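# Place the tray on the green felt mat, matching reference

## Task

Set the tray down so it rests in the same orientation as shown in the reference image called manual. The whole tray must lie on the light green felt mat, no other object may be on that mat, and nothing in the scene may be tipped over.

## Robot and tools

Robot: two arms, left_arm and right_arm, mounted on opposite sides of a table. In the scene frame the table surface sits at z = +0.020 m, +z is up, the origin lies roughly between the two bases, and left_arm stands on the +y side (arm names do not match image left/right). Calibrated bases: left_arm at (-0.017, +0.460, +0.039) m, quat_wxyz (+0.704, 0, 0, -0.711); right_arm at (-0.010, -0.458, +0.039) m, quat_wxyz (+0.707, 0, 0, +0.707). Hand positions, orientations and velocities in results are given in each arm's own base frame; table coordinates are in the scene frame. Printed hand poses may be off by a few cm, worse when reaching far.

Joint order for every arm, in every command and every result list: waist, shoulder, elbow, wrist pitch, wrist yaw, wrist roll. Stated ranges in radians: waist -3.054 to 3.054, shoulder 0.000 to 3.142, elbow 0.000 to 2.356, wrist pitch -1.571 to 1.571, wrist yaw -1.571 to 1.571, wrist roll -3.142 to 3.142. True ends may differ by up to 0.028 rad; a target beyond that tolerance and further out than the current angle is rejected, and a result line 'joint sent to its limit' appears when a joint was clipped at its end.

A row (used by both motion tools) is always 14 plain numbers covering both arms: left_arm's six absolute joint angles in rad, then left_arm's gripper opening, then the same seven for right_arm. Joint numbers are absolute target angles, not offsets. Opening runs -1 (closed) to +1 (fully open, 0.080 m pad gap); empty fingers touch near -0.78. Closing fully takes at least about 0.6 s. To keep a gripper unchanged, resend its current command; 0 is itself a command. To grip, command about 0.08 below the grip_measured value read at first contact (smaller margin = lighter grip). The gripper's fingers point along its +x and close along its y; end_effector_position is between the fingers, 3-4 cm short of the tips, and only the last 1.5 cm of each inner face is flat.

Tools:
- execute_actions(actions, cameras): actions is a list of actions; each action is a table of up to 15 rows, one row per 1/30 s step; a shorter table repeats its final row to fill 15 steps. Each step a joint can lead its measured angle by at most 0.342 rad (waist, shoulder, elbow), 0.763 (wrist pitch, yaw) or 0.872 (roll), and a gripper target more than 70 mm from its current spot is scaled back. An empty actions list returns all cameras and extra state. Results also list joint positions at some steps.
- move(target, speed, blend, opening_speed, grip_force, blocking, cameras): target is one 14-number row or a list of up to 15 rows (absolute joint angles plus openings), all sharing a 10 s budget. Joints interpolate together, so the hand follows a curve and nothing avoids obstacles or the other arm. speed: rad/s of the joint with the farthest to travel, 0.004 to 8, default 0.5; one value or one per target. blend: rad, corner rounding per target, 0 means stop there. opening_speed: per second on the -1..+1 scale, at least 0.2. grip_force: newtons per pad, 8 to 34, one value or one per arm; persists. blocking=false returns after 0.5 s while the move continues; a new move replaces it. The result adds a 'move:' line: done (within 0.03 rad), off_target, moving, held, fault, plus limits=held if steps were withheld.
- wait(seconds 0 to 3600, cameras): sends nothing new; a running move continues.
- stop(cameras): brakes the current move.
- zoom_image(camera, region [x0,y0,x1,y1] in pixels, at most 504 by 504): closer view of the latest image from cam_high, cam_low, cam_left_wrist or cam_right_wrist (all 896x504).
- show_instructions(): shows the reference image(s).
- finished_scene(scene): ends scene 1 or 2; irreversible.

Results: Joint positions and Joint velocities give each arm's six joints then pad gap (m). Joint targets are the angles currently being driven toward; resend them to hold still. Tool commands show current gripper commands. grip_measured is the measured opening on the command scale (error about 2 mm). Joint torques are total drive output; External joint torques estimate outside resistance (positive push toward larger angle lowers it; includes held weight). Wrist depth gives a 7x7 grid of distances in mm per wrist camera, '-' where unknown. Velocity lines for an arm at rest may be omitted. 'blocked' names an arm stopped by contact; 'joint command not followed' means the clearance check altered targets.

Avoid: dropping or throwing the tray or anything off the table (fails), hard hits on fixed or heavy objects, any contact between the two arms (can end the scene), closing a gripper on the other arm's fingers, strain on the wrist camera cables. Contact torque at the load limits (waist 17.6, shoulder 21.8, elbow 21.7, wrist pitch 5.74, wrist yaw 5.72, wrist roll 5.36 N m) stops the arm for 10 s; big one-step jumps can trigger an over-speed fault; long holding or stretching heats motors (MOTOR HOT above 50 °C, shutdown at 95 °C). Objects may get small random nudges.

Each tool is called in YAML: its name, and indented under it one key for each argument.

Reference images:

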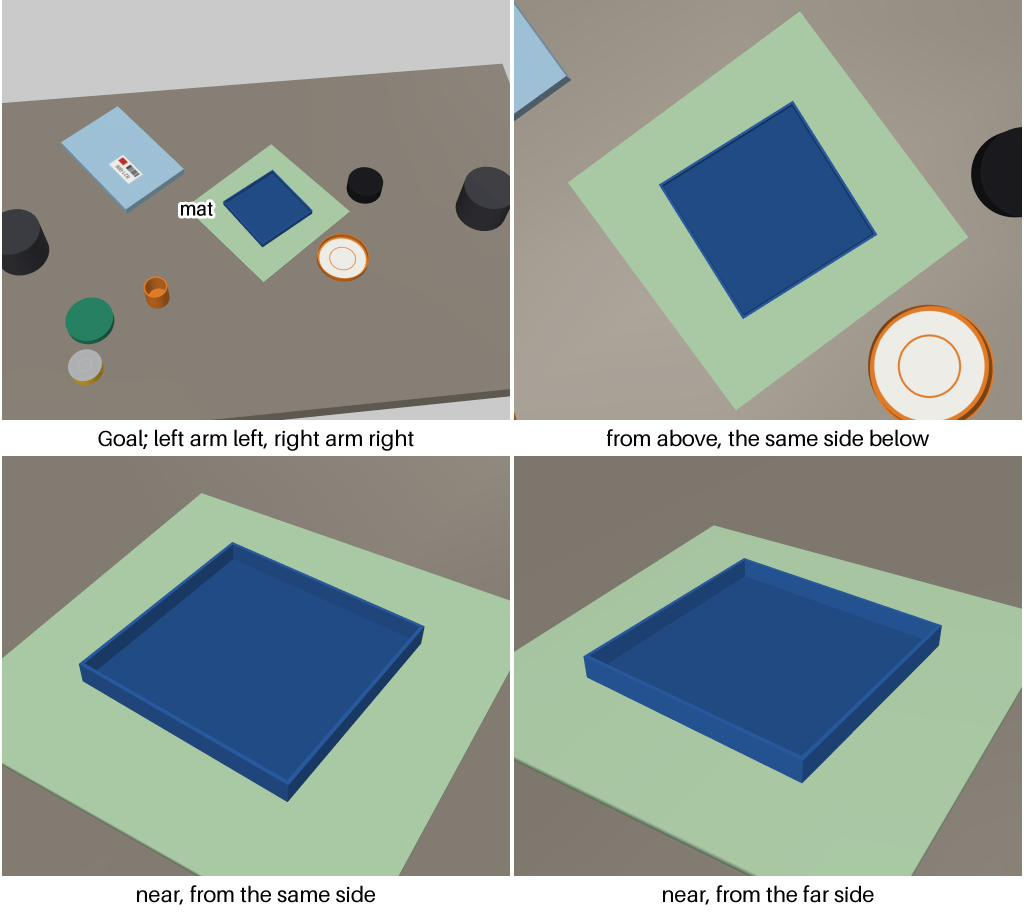

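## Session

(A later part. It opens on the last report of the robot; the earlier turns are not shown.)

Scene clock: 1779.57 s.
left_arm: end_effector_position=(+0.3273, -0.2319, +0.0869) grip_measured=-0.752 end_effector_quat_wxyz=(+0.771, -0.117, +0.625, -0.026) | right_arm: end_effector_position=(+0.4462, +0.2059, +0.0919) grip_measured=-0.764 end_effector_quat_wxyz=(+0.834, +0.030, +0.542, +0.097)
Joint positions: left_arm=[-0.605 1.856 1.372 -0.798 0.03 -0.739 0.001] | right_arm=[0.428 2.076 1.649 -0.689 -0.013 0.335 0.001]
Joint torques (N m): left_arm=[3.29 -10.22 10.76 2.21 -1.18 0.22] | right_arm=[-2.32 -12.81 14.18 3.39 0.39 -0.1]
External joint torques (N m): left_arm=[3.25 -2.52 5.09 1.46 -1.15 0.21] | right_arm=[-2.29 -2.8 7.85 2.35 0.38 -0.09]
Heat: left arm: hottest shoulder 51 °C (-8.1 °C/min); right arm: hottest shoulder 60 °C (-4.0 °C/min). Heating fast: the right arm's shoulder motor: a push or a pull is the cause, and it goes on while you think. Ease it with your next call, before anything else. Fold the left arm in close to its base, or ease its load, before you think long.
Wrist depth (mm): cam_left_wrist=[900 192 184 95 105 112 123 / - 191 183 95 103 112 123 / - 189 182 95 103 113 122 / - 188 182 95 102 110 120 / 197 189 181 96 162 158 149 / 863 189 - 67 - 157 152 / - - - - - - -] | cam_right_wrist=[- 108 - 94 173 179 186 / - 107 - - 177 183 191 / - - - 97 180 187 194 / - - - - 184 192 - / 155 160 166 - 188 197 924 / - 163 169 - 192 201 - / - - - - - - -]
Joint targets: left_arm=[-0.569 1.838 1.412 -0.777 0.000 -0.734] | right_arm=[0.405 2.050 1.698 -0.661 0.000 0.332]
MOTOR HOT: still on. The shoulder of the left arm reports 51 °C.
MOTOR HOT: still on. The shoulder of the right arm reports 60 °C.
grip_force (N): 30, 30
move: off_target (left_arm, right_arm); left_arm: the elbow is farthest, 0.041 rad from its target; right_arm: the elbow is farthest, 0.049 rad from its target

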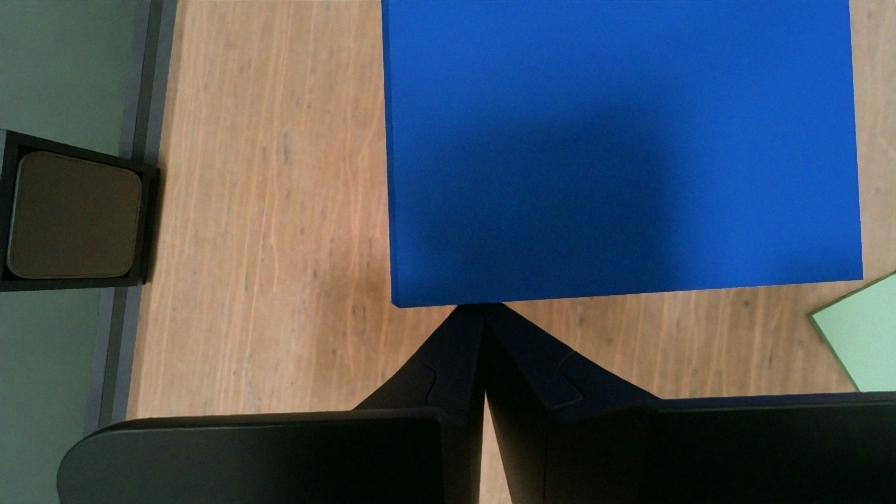

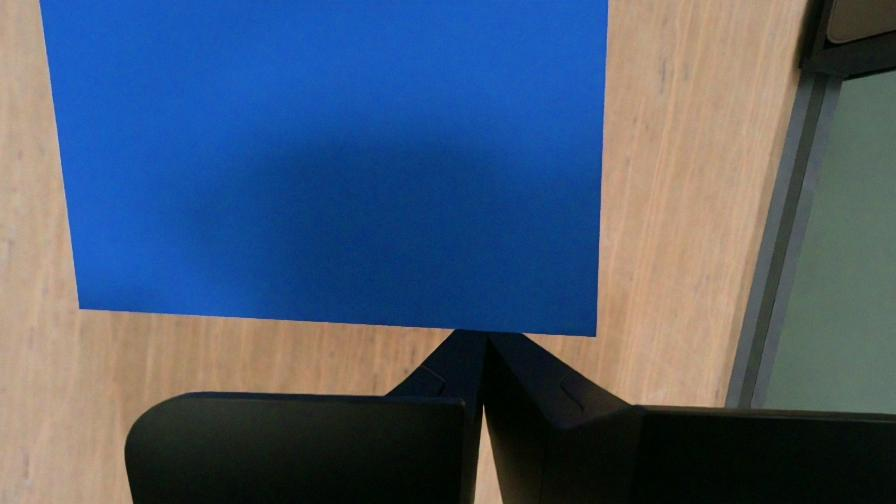

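move:
  target: [-0.5029,1.7423,1.3736,-0.8343,0,-0.665,-0.9,0.3397,1.9912,1.6963,-0.7151,0,0.266,-0.9]
  speed: 0.1
  cameras: ["cam_left_wrist","cam_right_wrist"]

Scene clock: 1791.87 s.
left_arm: end_effector_position=(+0.3260, -0.2071, +0.1181) grip_measured=-0.752 end_effector_quat_wxyz=(+0.780, -0.117, +0.614, -0.037) | right_arm: end_effector_position=(+0.4482, +0.1679, +0.1119) grip_measured=-0.764 end_effector_quat_wxyz=(+0.836, +0.021, +0.541, +0.083)
Joint positions: left_arm=[-0.548 1.755 1.364 -0.861 0.045 -0.671 0.001] | right_arm=[0.354 2.019 1.649 -0.755 -0.013 0.267 0.001]
Joint torques (N m): left_arm=[3.95 -9.26 7.13 2.58 -1.75 0.25] | right_arm=[-1.41 -12.68 13.94 4.29 0.39 -0.06]
External joint torques (N m): left_arm=[3.96 -2.15 1.33 1.79 -1.75 0.24] | right_arm=[-1.39 -2.96 7.51 3.24 0.38 -0.06]
Heat: left arm: hottest shoulder 54 °C (-2.0 °C/min); right arm: hottest shoulder 61 °C (+1.0 °C/min). Fold the left arm in close to its base, or ease its load, before you think long. Fold the right arm in close to its base, or ease its load, before you think long.
Wrist depth (mm): cam_left_wrist=[215 209 89 93 109 127 175 / 214 208 201 93 109 127 174 / 211 208 201 93 108 124 173 / 211 206 200 92 110 176 170 / 213 206 200 92 183 175 170 / 213 205 - 68 - 175 - / - - - - - - -] | cam_right_wrist=[- - 104 - 209 220 - / - - - - 213 224 - / 173 - - 98 215 228 - / 176 127 - 104 223 233 - / 179 - 116 - 226 237 - / 182 191 200 - 229 240 - / - - - - - - -]
Joint targets: left_arm=[-0.503 1.742 1.374 -0.834 0.000 -0.665] | right_arm=[0.340 1.991 1.696 -0.715 0.000 0.266]
MOTOR HOT: still on. The shoulder of the left arm reports 54 °C.
MOTOR HOT: still on. The shoulder of the right arm reports 61 °C.
grip_force (N): 30, 30
move: off_target (left_arm, right_arm); left_arm: the waist is farthest, 0.045 rad from its target; right_arm: the elbow is farthest, 0.047 rad from its target

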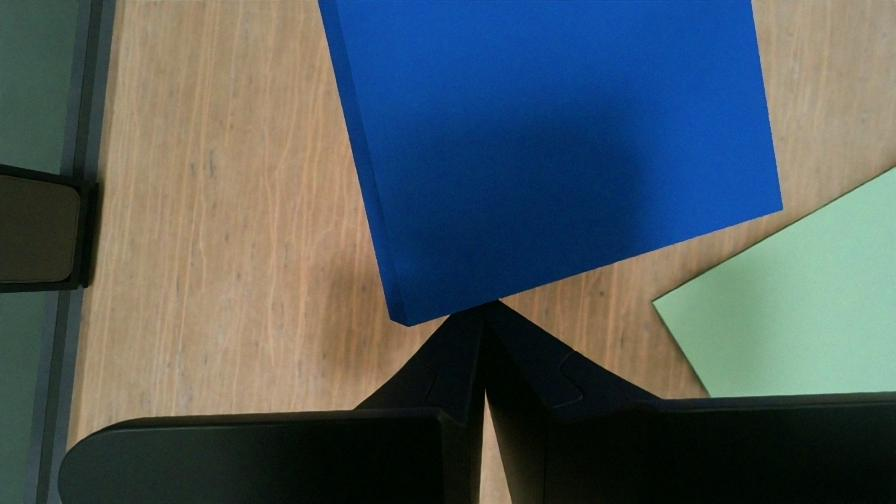

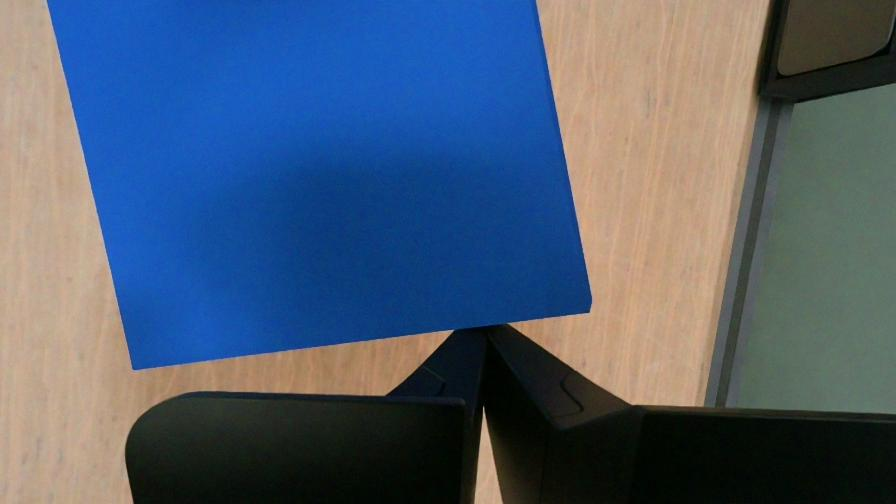

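move:
  target: [-0.393,1.642,1.2555,-0.8425,0,-0.576,-0.9,0.262,1.943,1.665,-0.7171,0,0.189,-0.9]
  speed: 0.1
  cameras: ["cam_high","cam_left_wrist","cam_right_wrist"]

Scene clock: 1810.10 s.
left_arm: end_effector_position=(+0.3128, -0.1521, +0.1060) grip_measured=-0.752 end_effector_quat_wxyz=(+0.770, -0.106, +0.629, -0.009) | right_arm: end_effector_position=(+0.4579, +0.1309, +0.1447) grip_measured=-0.764 end_effector_quat_wxyz=(+0.857, +0.016, +0.509, +0.075)
Joint positions: left_arm=[-0.433 1.667 1.231 -0.88 0.045 -0.577 0.001] | right_arm=[0.275 1.947 1.649 -0.758 -0.013 0.192 0.001]
Joint torques (N m): left_arm=[3.42 -9.79 8.83 3.21 -1.73 0.06] | right_arm=[-1.3 -9.68 10.16 4.47 0.35 -0.12]
External joint torques (N m): left_arm=[3.39 -3.41 3.15 2.51 -1.72 0.05] | right_arm=[-1.35 -0.22 3.54 3.32 0.36 -0.12]
Heat: left arm: hottest shoulder 56 °C (+5.1 °C/min); right arm: hottest shoulder 65 °C (+9.1 °C/min), its wrist pitch heating fast: 65 °C (+32.4 °C/min). Heating fast: the right arm's wrist pitch motor: a push or a pull is the cause, and it goes on while you think. Ease it with your next call, before anything else. Fold the left arm in close to its base, or ease its load, before you think long.
Wrist depth (mm): cam_left_wrist=[262 259 251 122 151 227 216 / 261 254 246 113 138 - 217 / 248 250 242 107 - 216 - / 250 245 238 96 - - 206 / 247 241 - - - 151 204 / 244 - - - - 207 201 / - - - - - - -] | cam_right_wrist=[162 - - 83 - 196 204 / 165 - - - - 201 209 / 169 171 - - - 205 215 / 172 177 115 - - 211 220 / 175 182 190 108 209 217 227 / - 185 - - 212 221 232 / - - - - - - -]
Joint targets: left_arm=[-0.393 1.642 1.255 -0.842 0.000 -0.576] | right_arm=[0.262 1.943 1.665 -0.717 0.000 0.189]
MOTOR HOT: still on. The shoulder of the left arm reports 56 °C.
MOTOR HOT: still on. The shoulder of the right arm reports 65 °C.
grip_force (N): 30, 30
move: off_target (left_arm, right_arm); left_arm: the wrist yaw is farthest, 0.045 rad from its target; right_arm: the wrist pitch is farthest, 0.041 rad from its target

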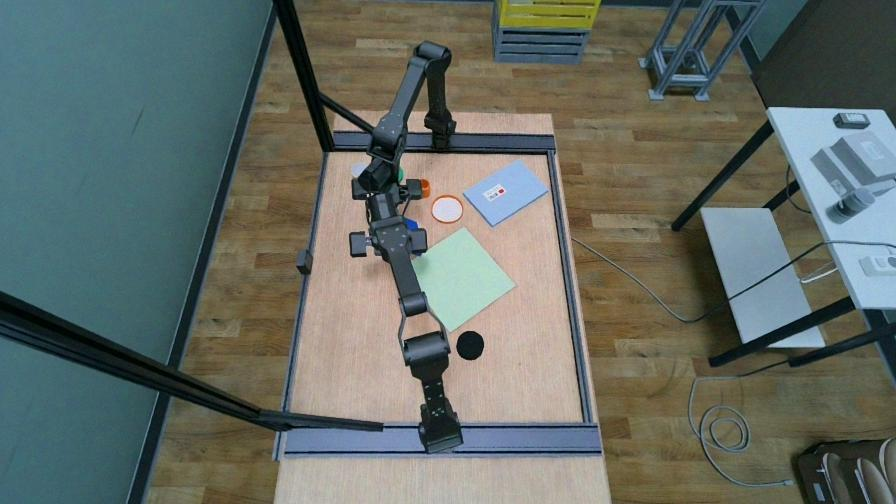

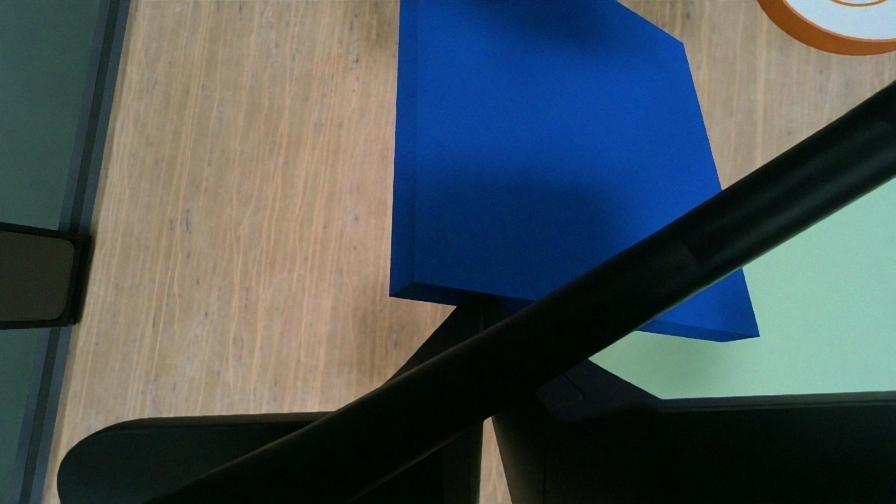

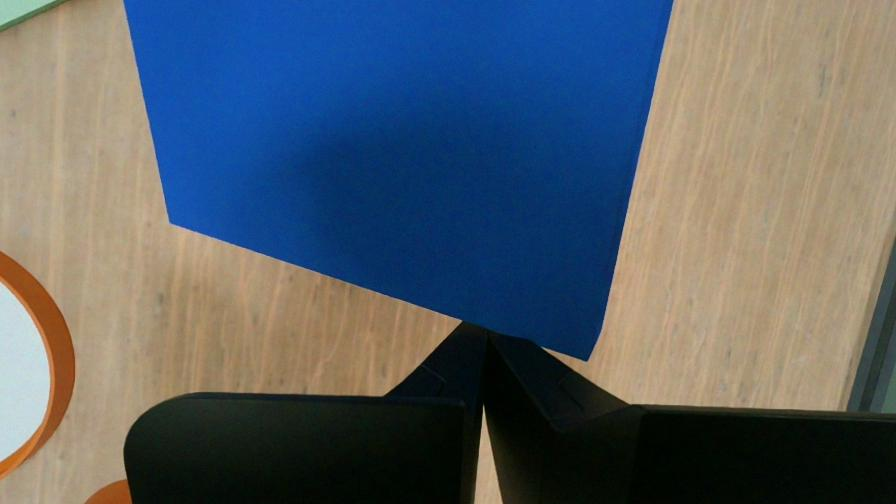

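move:
  target: [-0.393,1.633,1.3,-0.8965,0,-0.576,-0.9,0.262,1.937,1.585,-0.642,0,0.189,-0.9]
  speed: 0.1
  cameras: ["cam_left_wrist","cam_right_wrist"]

Scene clock: 1832.40 s.
left_arm: end_effector_position=(+0.3102, -0.1459, +0.1163) grip_measured=-0.752 end_effector_quat_wxyz=(+0.770, -0.105, +0.629, -0.001) | right_arm: end_effector_position=(+0.4560, +0.1304, +0.1270) grip_measured=-0.764 end_effector_quat_wxyz=(+0.858, +0.017, +0.507, +0.076)
Joint positions: left_arm=[-0.424 1.647 1.251 -0.927 0.036 -0.577 0.001] | right_arm=[0.275 1.943 1.572 -0.681 -0.013 0.192 0.001]
Joint torques (N m): left_arm=[2.72 -8.6 11.66 2.78 -1.4 0.07] | right_arm=[-1.27 -9.78 9.78 4.37 0.35 -0.09]
External joint torques (N m): left_arm=[2.7 -2.28 5.94 2.09 -1.39 0.06] | right_arm=[-1.34 -0.62 3.39 3.27 0.36 -0.09]
Heat: left arm: hottest shoulder 64 °C (+15.2 °C/min); right arm: hottest wrist pitch 69 °C (+20.2 °C/min). Fold the left arm in close to its base, or ease its load, before you think long. Fold the right arm in close to its base, or ease its load, before you think long.
Wrist depth (mm): cam_left_wrist=[- - 230 - - - - / - - - - - 201 198 / 236 228 222 93 126 197 192 / 230 225 218 94 117 191 188 / 227 221 213 87 195 191 187 / 224 217 - 67 - 190 184 / - - - - - - -] | cam_right_wrist=[173 177 116 99 - 208 215 / 176 181 - 109 - 212 221 / 180 184 - - - 217 226 / 184 189 151 - - 223 232 / 187 194 202 - 222 229 238 / - 198 203 - 226 234 244 / - - - - - - -]
Joint targets: left_arm=[-0.393 1.633 1.300 -0.897 0.000 -0.576] | right_arm=[0.262 1.937 1.585 -0.642 0.000 0.189]
MOTOR HOT: still on. The shoulder of the left arm reports 64 °C.
MOTOR HOT: still on. The wrist pitch of the right arm reports 69 °C.
grip_force (N): 30, 30
move: off_target (left_arm, right_arm); left_arm: the elbow is farthest, 0.049 rad from its target; right_arm: the wrist pitch is farthest, 0.039 rad from its target

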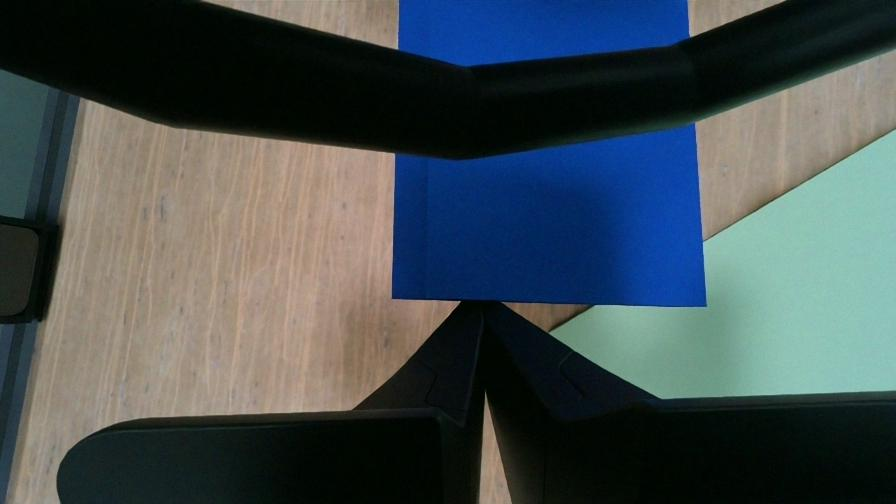

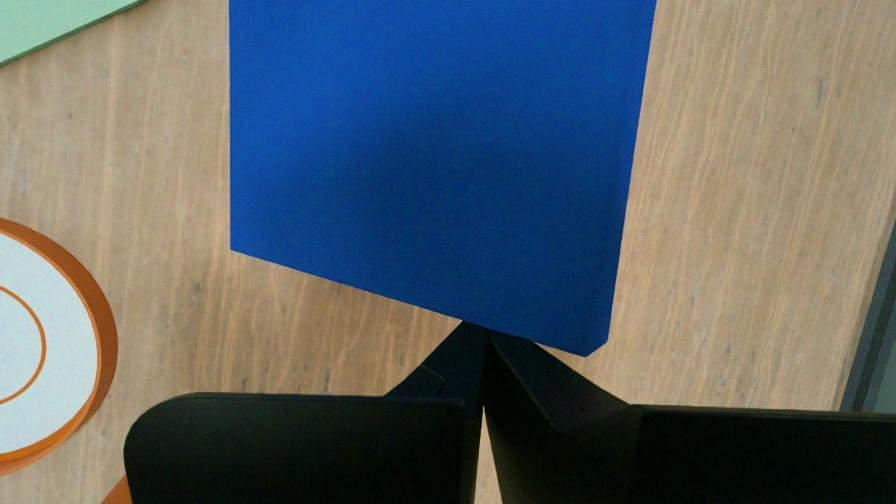

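move:
  target: [-0.315,1.576,1.225,-0.881,0,-0.496,-0.9,0.172,1.916,1.509,-0.585,0,0.099,-0.9]
  speed: 0.12
  cameras: ["cam_left_wrist","cam_right_wrist"]

Scene clock: 1842.77 s.
left_arm: end_effector_position=(+0.3120, -0.1188, +0.1225) grip_measured=-0.752 end_effector_quat_wxyz=(+0.781, -0.105, +0.616, +0.000) | right_arm: end_effector_position=(+0.4593, +0.0782, +0.1046) grip_measured=-0.764 end_effector_quat_wxyz=(+0.857, +0.000, +0.514, +0.046)
Joint positions: left_arm=[-0.346 1.59 1.21 -0.917 0.039 -0.502 0.001] | right_arm=[0.169 1.942 1.491 -0.626 0.001 0.101 0.001]
Joint torques (N m): left_arm=[2.75 -7.99 7.84 3.2 -1.51 0.23] | right_arm=[0.39 -11.89 10.22 4.46 -0.07 -0.09]
External joint torques (N m): left_arm=[2.79 -2.15 2.14 2.48 -1.51 0.22] | right_arm=[0.36 -2.74 3.83 3.35 -0.06 -0.09]
Heat: left arm: hottest shoulder 61 °C (+9.0 °C/min), its elbow heating fast: 49 °C (+30.6 °C/min); right arm: hottest wrist pitch 79 °C (+28.1 °C/min). Heating fast: the left arm's elbow motor and the right arm's wrist pitch motor: a push or a pull is the cause, and it goes on while you think. Ease it with your next call, before anything else.
Wrist depth (mm): cam_left_wrist=[203 200 84 97 144 188 186 / 200 197 85 93 144 186 180 / 196 194 90 90 133 180 177 / 194 192 188 89 179 178 175 / 191 189 186 89 178 175 173 / 188 187 - 68 - 173 - / - - - - - - -] | cam_right_wrist=[178 180 126 - 209 217 227 / 184 188 - - 214 222 231 / 187 191 - 112 215 226 236 / 188 194 - - 224 231 240 / 191 197 - - 227 236 247 / 194 201 209 - 231 240 251 / - - - - - - -]
Joint targets: left_arm=[-0.315 1.576 1.225 -0.881 0.000 -0.496] | right_arm=[0.172 1.916 1.509 -0.585 0.000 0.099]
MOTOR HOT: still on. The shoulder of the left arm reports 61 °C.
MOTOR HOT: still on. The wrist pitch of the right arm reports 79 °C.
grip_force (N): 30, 30
move: off_target (left_arm, right_arm); left_arm: the wrist yaw is farthest, 0.039 rad from its target; right_arm: the wrist pitch is farthest, 0.041 rad from its target

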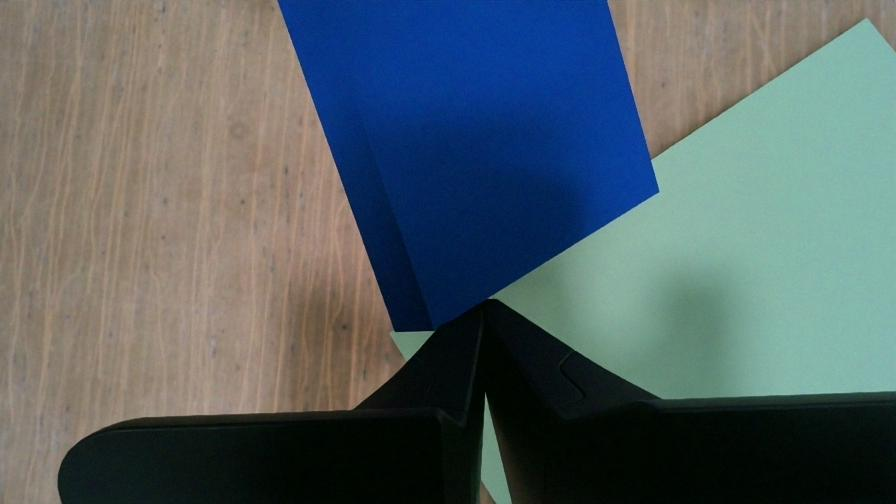

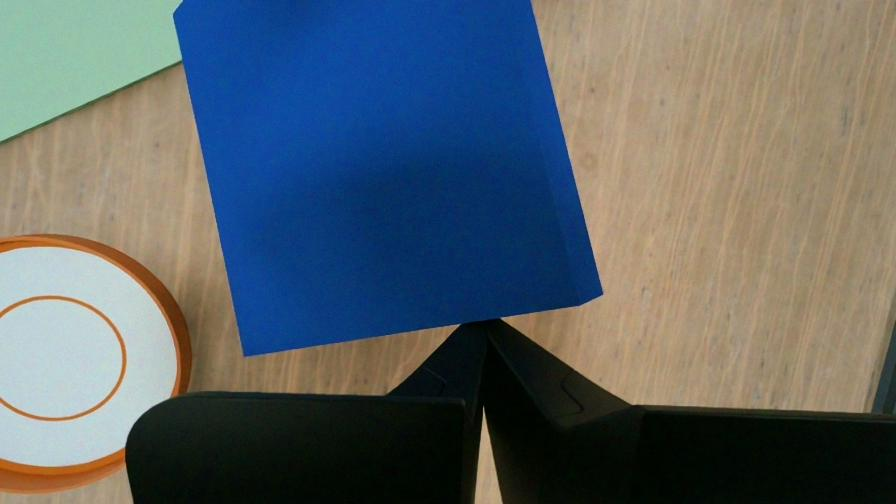

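move:
  target: [-0.297,1.568,1.277,-0.941,0,-0.478,-0.9,0.184,1.866,1.578,-0.704,0,0.111,-0.9]
  speed: 0.12
  cameras: ["cam_left_wrist","cam_right_wrist"]

Scene clock: 1860.50 s.
left_arm: end_effector_position=(+0.3135, -0.1062, +0.1307) grip_measured=-0.752 end_effector_quat_wxyz=(+0.781, -0.101, +0.616, +0.013) | right_arm: end_effector_position=(+0.4489, +0.0830, +0.1371) grip_measured=-0.764 end_effector_quat_wxyz=(+0.858, -0.001, +0.511, +0.051)
Joint positions: left_arm=[-0.316 1.582 1.238 -0.962 0.023 -0.482 0.001] | right_arm=[0.183 1.882 1.538 -0.726 0 0.107 0.001]
Joint torques (N m): left_arm=[1.58 -8.03 10.52 2.13 -0.91 0.18] | right_arm=[0.18 -10.46 13.16 3.05 -0.06 0.11]
External joint torques (N m): left_arm=[1.58 -2.19 4.77 1.42 -0.89 0.17] | right_arm=[0.18 -1.71 6.76 1.97 -0.06 0.11]
Heat: left arm: hottest shoulder 59 °C (+4.0 °C/min); right arm: hottest wrist pitch 74 °C (+14.1 °C/min). Fold the left arm in close to its base, or ease its load, before you think long. Fold the right arm in close to its base, or ease its load, before you think long.
Wrist depth (mm): cam_left_wrist=[244 240 235 94 178 222 220 / 240 236 232 93 167 220 214 / 235 232 229 90 157 213 210 / 232 228 225 92 150 210 207 / 228 224 221 87 210 207 204 / 224 221 - 67 - 205 202 / - - - - - - -] | cam_right_wrist=[190 193 199 - - 224 232 / 192 200 - - - 229 236 / 199 203 205 - 232 232 242 / 200 206 177 - 230 237 246 / 204 209 216 - 236 241 251 / 206 211 218 - 238 246 255 / - - - - - - -]
Joint targets: left_arm=[-0.297 1.568 1.277 -0.941 0.000 -0.478] | right_arm=[0.184 1.866 1.578 -0.704 0.000 0.111]
MOTOR HOT: still on. The shoulder of the left arm reports 59 °C.
MOTOR HOT: still on. The wrist pitch of the right arm reports 74 °C.
grip_force (N): 30, 30
move: off_target (left_arm, right_arm); left_arm: the elbow is farthest, 0.039 rad from its target; right_arm: the elbow is farthest, 0.040 rad from its target

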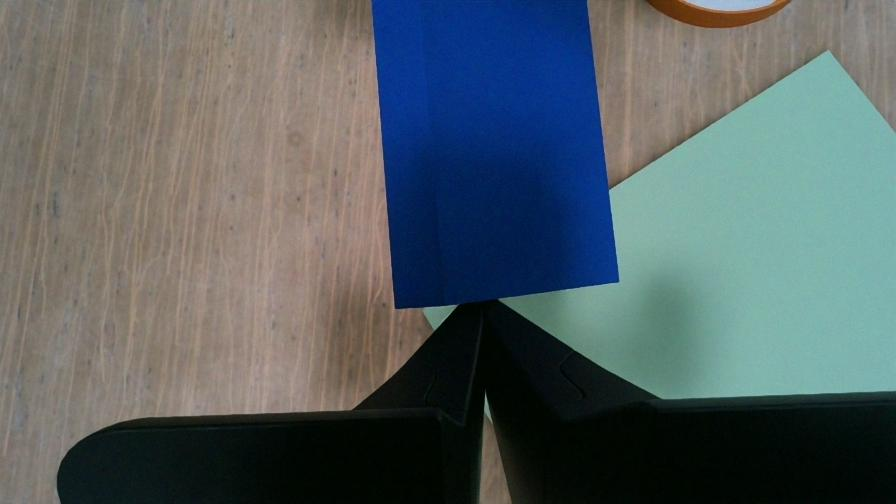

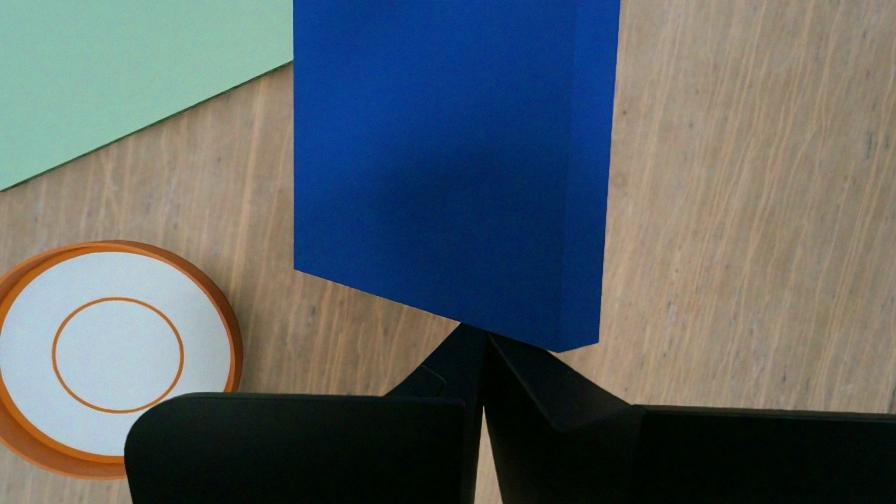

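move:
  target: [-0.161,1.568,1.277,-0.941,-0.25,-0.342,-0.9,0.083,1.866,1.578,-0.704,0.25,0.01,-0.9]
  speed: 0.12
  cameras: ["cam_high","cam_left_wrist","cam_right_wrist"]

Scene clock: 1901.07 s.
left_arm: end_effector_position=(+0.3255, -0.0331, +0.1323) grip_measured=-0.752 end_effector_quat_wxyz=(+0.797, -0.019, +0.595, +0.107) | right_arm: end_effector_position=(+0.4520, -0.0195, +0.1475) grip_measured=-0.764 end_effector_quat_wxyz=(+0.855, -0.078, +0.502, -0.103)
Joint positions: left_arm=[-0.192 1.582 1.238 -0.983 -0.197 -0.347 0.001] | right_arm=[0.049 1.867 1.538 -0.74 0.28 0.013 0.001]
Joint torques (N m): left_arm=[2.71 -7.97 10.56 3.5 -2.19 0.2] | right_arm=[3.57 -8.58 13.17 4.06 -0.84 -0.1]
External joint torques (N m): left_arm=[2.68 -2.17 4.83 2.81 -2.05 0.2] | right_arm=[3.56 0.14 6.69 2.97 -0.99 -0.11]
Heat: left arm: hottest shoulder 59 °C (-2.0 °C/min); right arm: hottest wrist pitch 74 °C (-5.1 °C/min). Fold the left arm in close to its base, or ease its load, before you think long. Fold the right arm in close to its base, or ease its load, before you think long.
Wrist depth (mm): cam_left_wrist=[205 89 - 252 262 296 316 / 204 - - 182 266 288 305 / 201 - 88 133 260 281 301 / 195 - 89 96 250 273 294 / - - 211 88 245 268 290 / - 201 - 68 - 263 283 / - - - - - - -] | cam_right_wrist=[238 229 102 87 210 206 203 / 240 234 146 86 213 209 205 / 241 236 - - 215 211 205 / 225 237 - - 217 212 206 / 227 238 234 - 218 213 208 / - 238 233 - 219 215 209 / - - - - - - -]
Joint targets: left_arm=[-0.161 1.568 1.277 -0.941 -0.250 -0.342] | right_arm=[0.083 1.866 1.578 -0.704 0.250 0.010]
MOTOR HOT: still on. The shoulder of the left arm reports 59 °C.
MOTOR HOT: still on. The wrist pitch of the right arm reports 74 °C.
grip_force (N): 30, 30
move: off_target (left_arm, right_arm); left_arm: the wrist yaw is farthest, 0.053 rad from its target; right_arm: the elbow is farthest, 0.040 rad from its target

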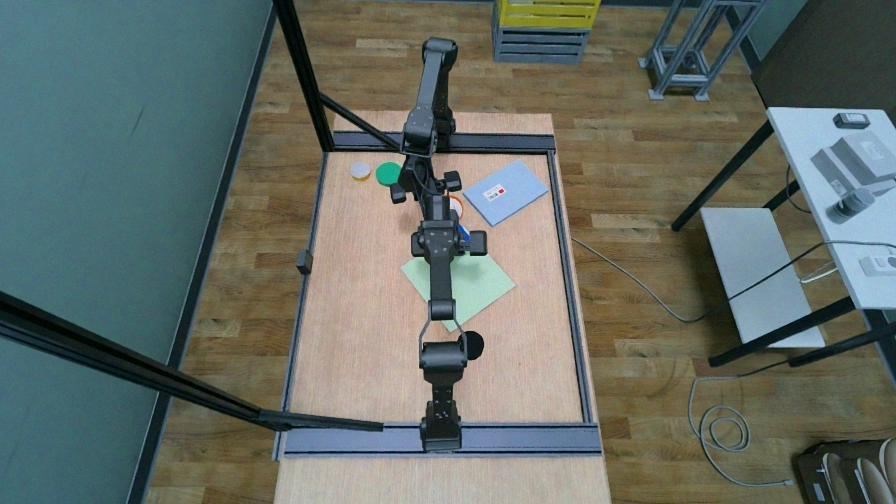

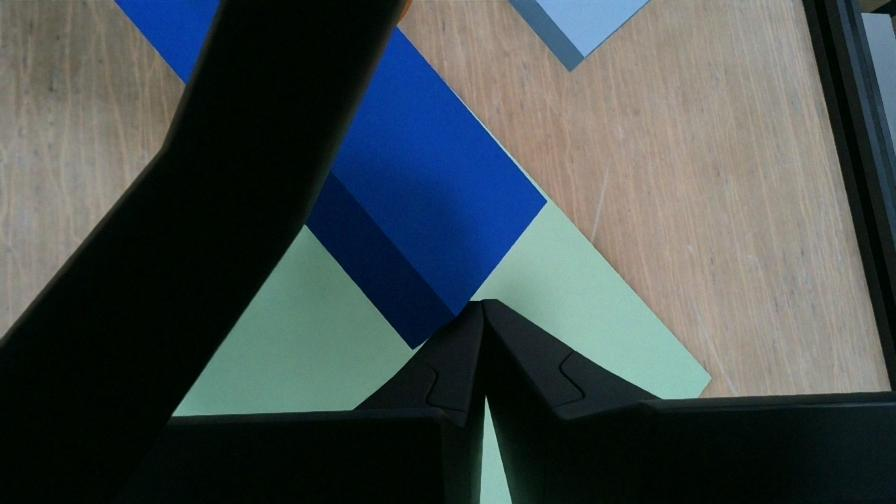

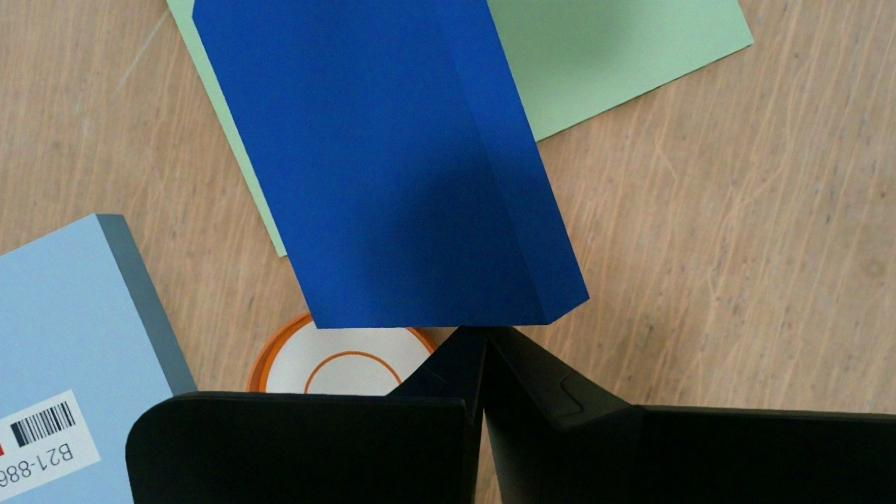

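move:
  target:
    - [-0.161,1.557,1.346,-1.021,-0.25,-0.342,-0.9,0.095,1.86,1.602,-0.734,0.25,0.01,-0.9]
    - [-0.18,1.557,1.346,-1.021,0.25,-0.342,-0.9,0.12,1.86,1.602,-0.734,-0.25,0.03,-0.9]
  speed: 0.2
  blend: 0.02
  cameras: ["cam_high","cam_left_wrist","cam_right_wrist"]

Scene clock: 1927.40 s.
left_arm: end_effector_position=(+0.3142, -0.1021, +0.1542) grip_measured=-0.752 end_effector_quat_wxyz=(+0.757, -0.151, +0.632, -0.073) | right_arm: end_effector_position=(+0.4477, +0.0869, +0.1566) grip_measured=-0.764 end_effector_quat_wxyz=(+0.851, +0.047, +0.503, +0.146)
Joint positions: left_arm=[-0.196 1.577 1.308 -1.044 0.262 -0.342 0.001] | right_arm=[0.111 1.865 1.569 -0.755 -0.246 0.032 0.001]
Joint torques (N m): left_arm=[1.39 -8.62 10.56 2.3 -0.32 0.08] | right_arm=[0.86 -9.16 12.27 2.91 -0.24 -0.07]
External joint torques (N m): left_arm=[1.4 -2.8 4.82 1.61 -0.45 0.07] | right_arm=[0.87 -0.46 5.78 1.8 -0.11 -0.06]
Heat: left arm: hottest wrist pitch 61 °C (+5.1 °C/min); right arm: hottest wrist pitch 71 °C (-4.0 °C/min). Fold the left arm in close to its base, or ease its load, before you think long. Fold the right arm in close to its base, or ease its load, before you think long.
Wrist depth (mm): cam_left_wrist=[- - - 92 172 229 213 / - - - 90 177 224 211 / - - 274 89 183 220 205 / - 279 269 90 187 214 202 / - 278 262 87 220 211 198 / - 277 - 67 - 207 197 / - - - - - - -] | cam_right_wrist=[184 194 208 - - 274 297 / 189 202 214 114 263 283 295 / 195 207 218 102 86 293 - / 197 212 226 - 283 303 - / 203 216 235 104 292 311 - / 207 222 237 - 295 321 991 / - - - - - - -]
Joint targets: left_arm=[-0.180 1.557 1.346 -1.021 0.250 -0.342] | right_arm=[0.120 1.860 1.602 -0.734 -0.250 0.030]
MOTOR HOT: still on. The wrist pitch of the left arm reports 61 °C.
MOTOR HOT: still on. The wrist pitch of the right arm reports 71 °C.
grip_force (N): 30, 30
move: off_target (left_arm, right_arm); left_arm: the elbow is farthest, 0.038 rad from its target; right_arm: the elbow is farthest, 0.033 rad from its target

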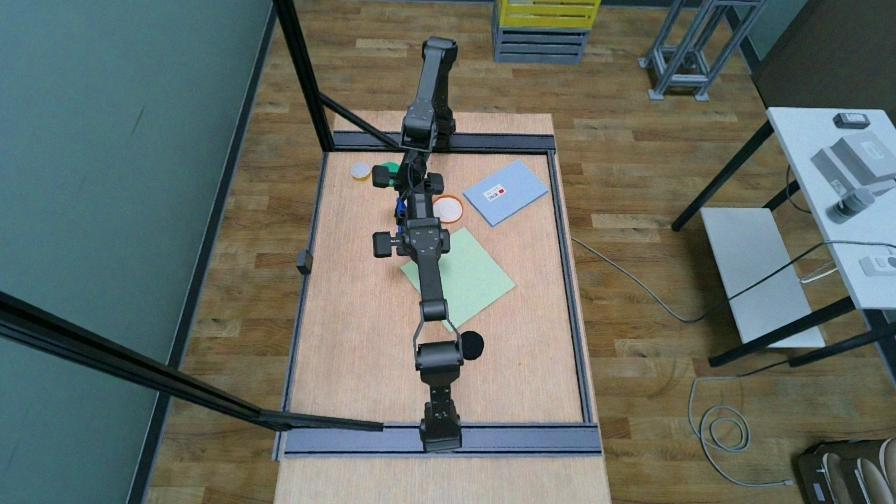

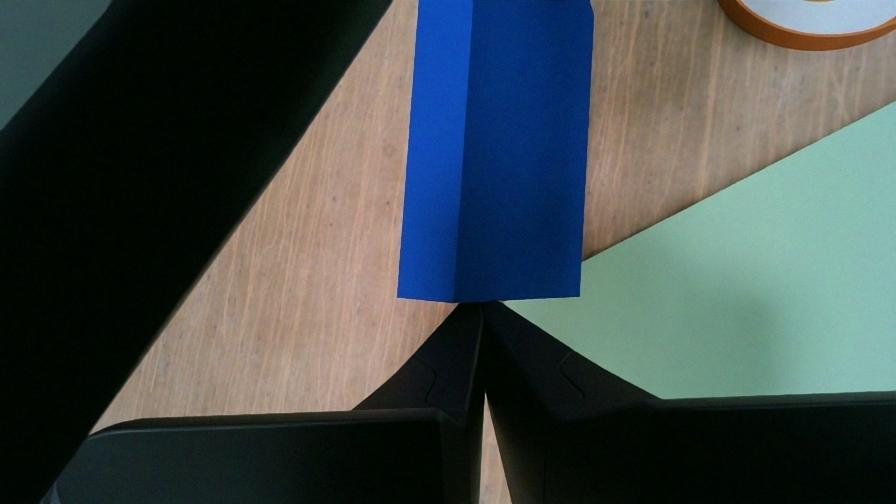

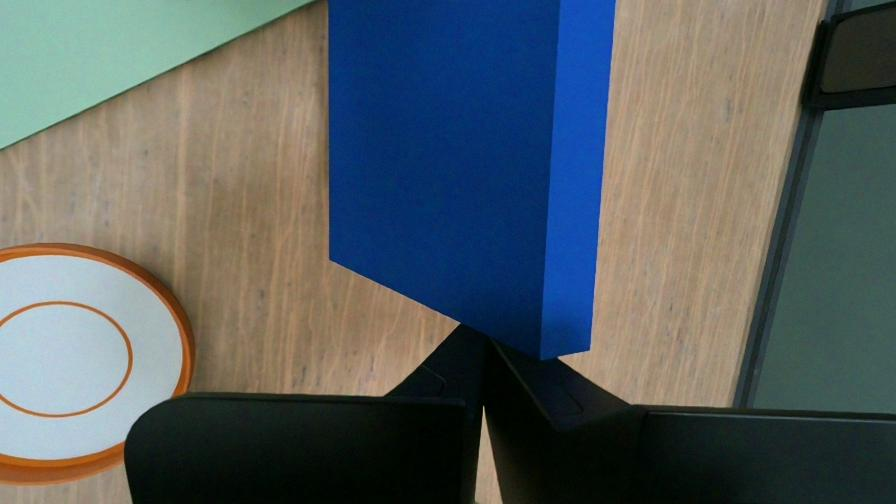

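move:
  target: [-0.012,1.55,1.258,-0.94,0.6,-0.174,-0.9,-0.005,1.876,1.543,-0.659,-0.6,-0.095,-0.9]
  speed: 0.2
  cameras: ["cam_high","cam_left_wrist","cam_right_wrist"]

Scene clock: 1962.17 s.
left_arm: end_effector_position=(+0.3167, -0.1018, +0.1649) grip_measured=-0.752 end_effector_quat_wxyz=(+0.737, -0.235, +0.599, -0.208) | right_arm: end_effector_position=(+0.4475, +0.0820, +0.1687) grip_measured=-0.764 end_effector_quat_wxyz=(+0.838, +0.112, +0.458, +0.275)
Joint positions: left_arm=[-0.046 1.561 1.244 -0.977 0.617 -0.177 0.001] | right_arm=[-0.007 1.865 1.533 -0.696 -0.602 -0.084 0.001]
Joint torques (N m): left_arm=[3 -7.49 7.87 3.19 -0.24 0.16] | right_arm=[0.24 -7.28 9.38 4.09 -0.23 -0.39]
External joint torques (N m): left_arm=[2.95 -1.83 2.15 2.49 -0.56 0.13] | right_arm=[0.26 1.41 2.88 2.97 0.08 -0.37]
Heat: left arm: hottest shoulder 61 °C (+2.0 °C/min); right arm: hottest wrist pitch 68 °C (-5.1 °C/min). Fold the left arm in close to its base, or ease its load, before you think long. Fold the right arm in close to its base, or ease its load, before you think long.
Wrist depth (mm): cam_left_wrist=[- - 374 93 158 242 213 / - - 360 91 184 234 209 / - - 355 90 242 227 202 / - - 348 90 234 221 196 / - - 328 90 227 211 191 / 1085 365 - 67 - 206 185 / - - - - - - -] | cam_right_wrist=[178 197 214 94 - - - / 181 201 216 108 - 958 883 / 183 204 226 - 83 - - / 186 208 231 - 374 - 944 / 190 213 246 - - - - / 191 214 - - - - - / - - - - - - -]
Joint targets: left_arm=[-0.012 1.550 1.258 -0.940 0.600 -0.174] | right_arm=[-0.005 1.876 1.543 -0.659 -0.600 -0.095]
MOTOR HOT: still on. The shoulder of the left arm reports 61 °C.
MOTOR HOT: still on. The wrist pitch of the right arm reports 68 °C.
grip_force (N): 30, 30
move: off_target (left_arm, right_arm); left_arm: the wrist pitch is farthest, 0.037 rad from its target; right_arm: the wrist pitch is farthest, 0.037 rad from its target

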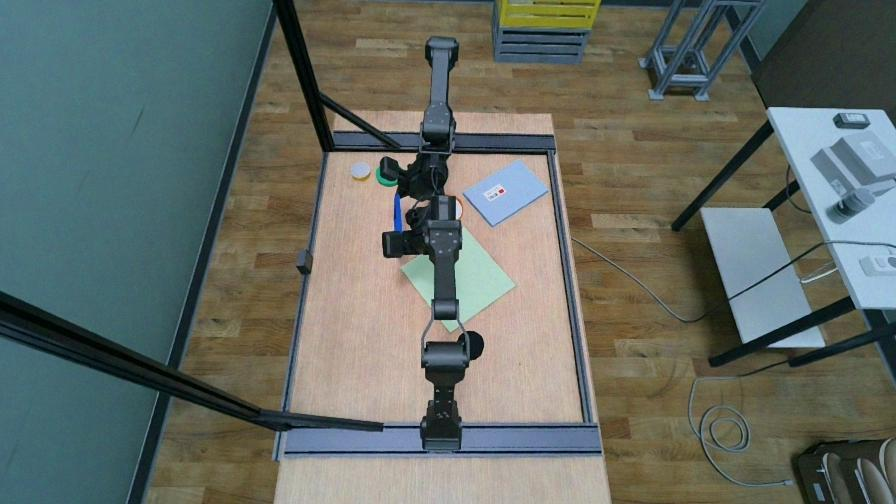

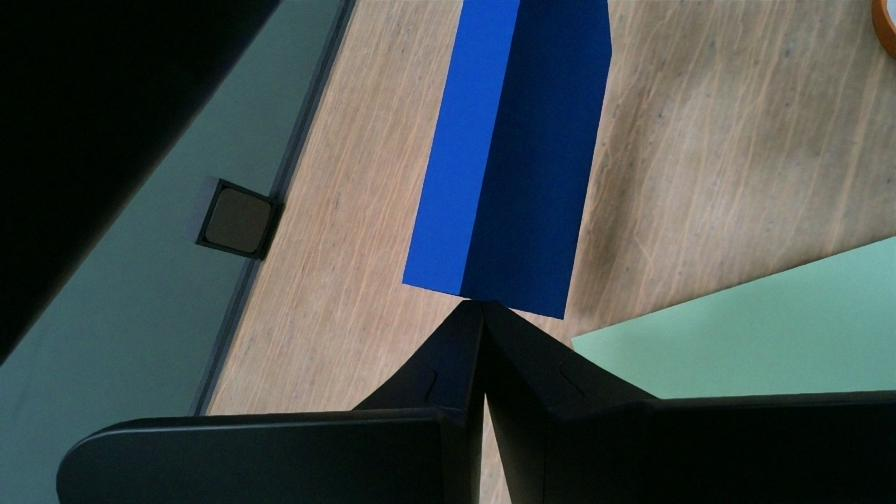

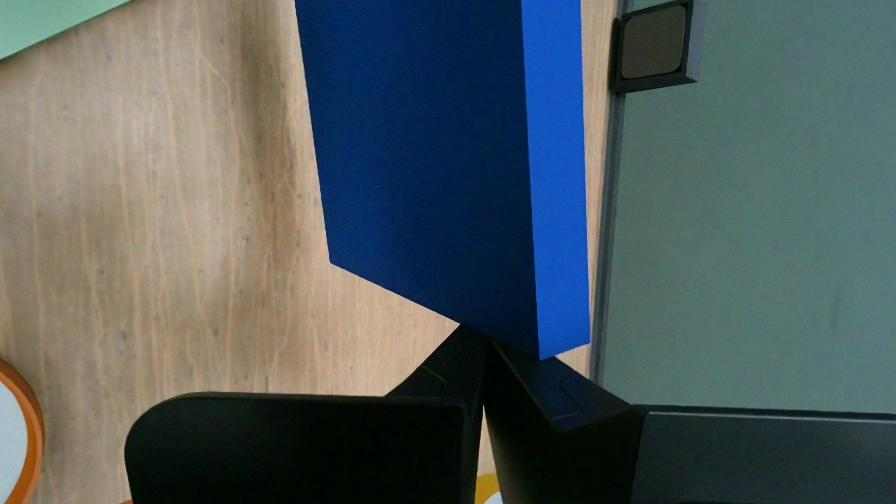

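move:
  target: [0.129,1.544,1.132,-0.821,0.95,-0.033,-0.9,-0.109,1.89,1.442,-0.544,-0.95,-0.199,-0.9]
  speed: 0.2
  cameras: ["cam_high","cam_left_wrist","cam_right_wrist"]

Scene clock: 1981.43 s.
left_arm: end_effector_position=(+0.3189, -0.0945, +0.1713) grip_measured=-0.752 end_effector_quat_wxyz=(+0.723, -0.312, +0.522, -0.328) | right_arm: end_effector_position=(+0.4431, +0.0690, +0.1773) grip_measured=-0.764 end_effector_quat_wxyz=(+0.824, +0.167, +0.375, +0.390)
Joint positions: left_arm=[0.091 1.559 1.125 -0.844 0.959 -0.035 0.001] | right_arm=[-0.122 1.875 1.444 -0.563 -0.95 -0.187 0.001]
Joint torques (N m): left_arm=[3.33 -7.77 6.85 2.26 0.2 0.14] | right_arm=[1.43 -6.86 7.71 2.71 -0.39 -0.47]
External joint torques (N m): left_arm=[3.33 -2.16 1.17 1.57 -0.28 0.1] | right_arm=[1.43 1.79 1.33 1.65 0.05 -0.44]
Heat: left arm: hottest shoulder 59 °C (+0.0 °C/min); right arm: hottest wrist pitch 69 °C (-1.0 °C/min). Fold the left arm in close to its base, or ease its load, before you think long. Fold the right arm in close to its base, or ease its load, before you think long.
Wrist depth (mm): cam_left_wrist=[- - 998 - 168 295 245 / - - - - 156 274 231 / - - - 92 181 256 218 / 860 - - 95 259 241 207 / - - 409 90 253 227 197 / - - - 67 - 219 187 / - - - - - - -] | cam_right_wrist=[187 220 - - 1077 934 840 / 186 219 - - - - 849 / 186 218 - - 81 - - / 185 218 254 - 1134 1064 914 / 185 217 273 - - - 866 / 185 217 - - 1134 - - / - - - - - - -]
Joint targets: left_arm=[0.129 1.544 1.132 -0.821 0.950 -0.033] | right_arm=[-0.109 1.890 1.442 -0.544 -0.950 -0.199]
MOTOR HOT: still on. The shoulder of the left arm reports 59 °C.
MOTOR HOT: still on. The wrist pitch of the right arm reports 69 °C.
grip_force (N): 30, 30
move: off_target (left_arm); left_arm: the waist is farthest, 0.038 rad from its target

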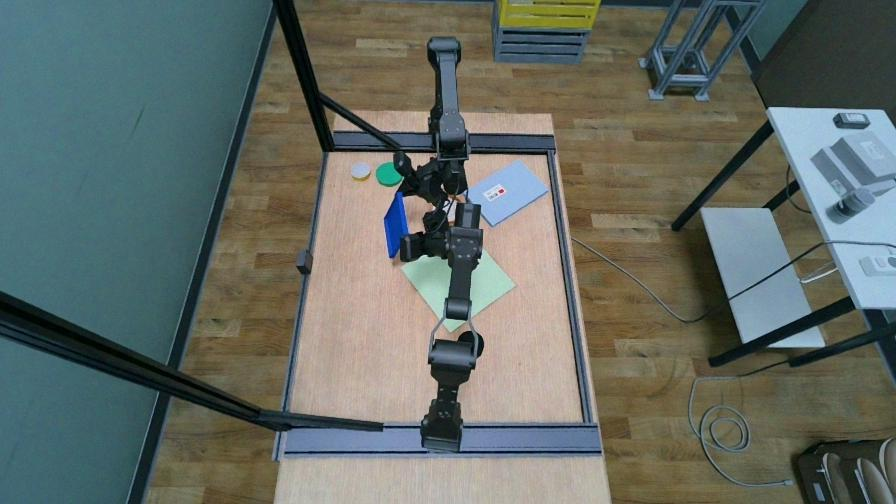

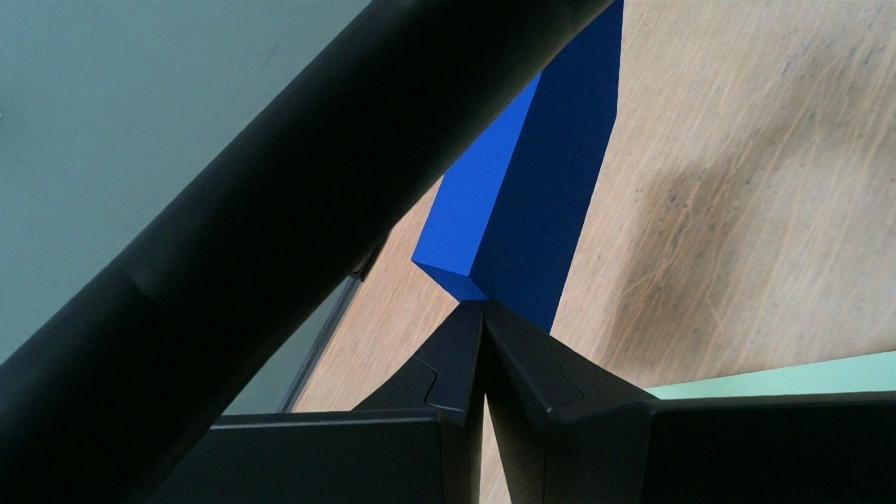

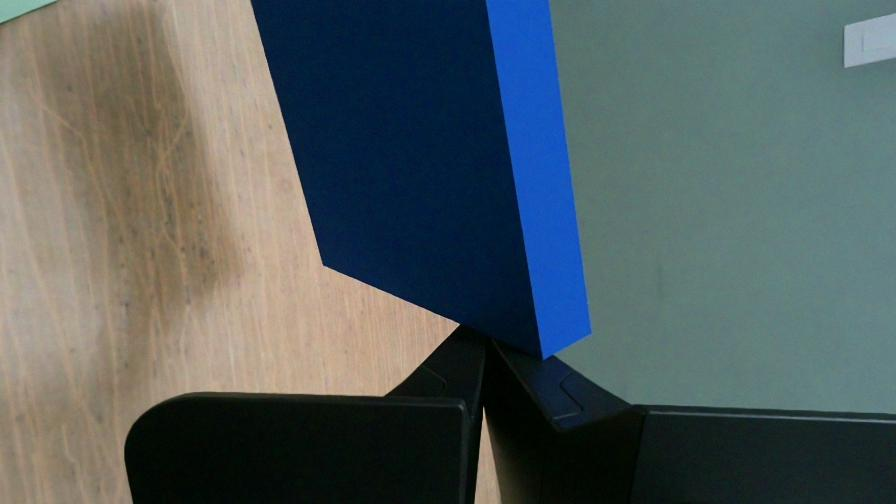

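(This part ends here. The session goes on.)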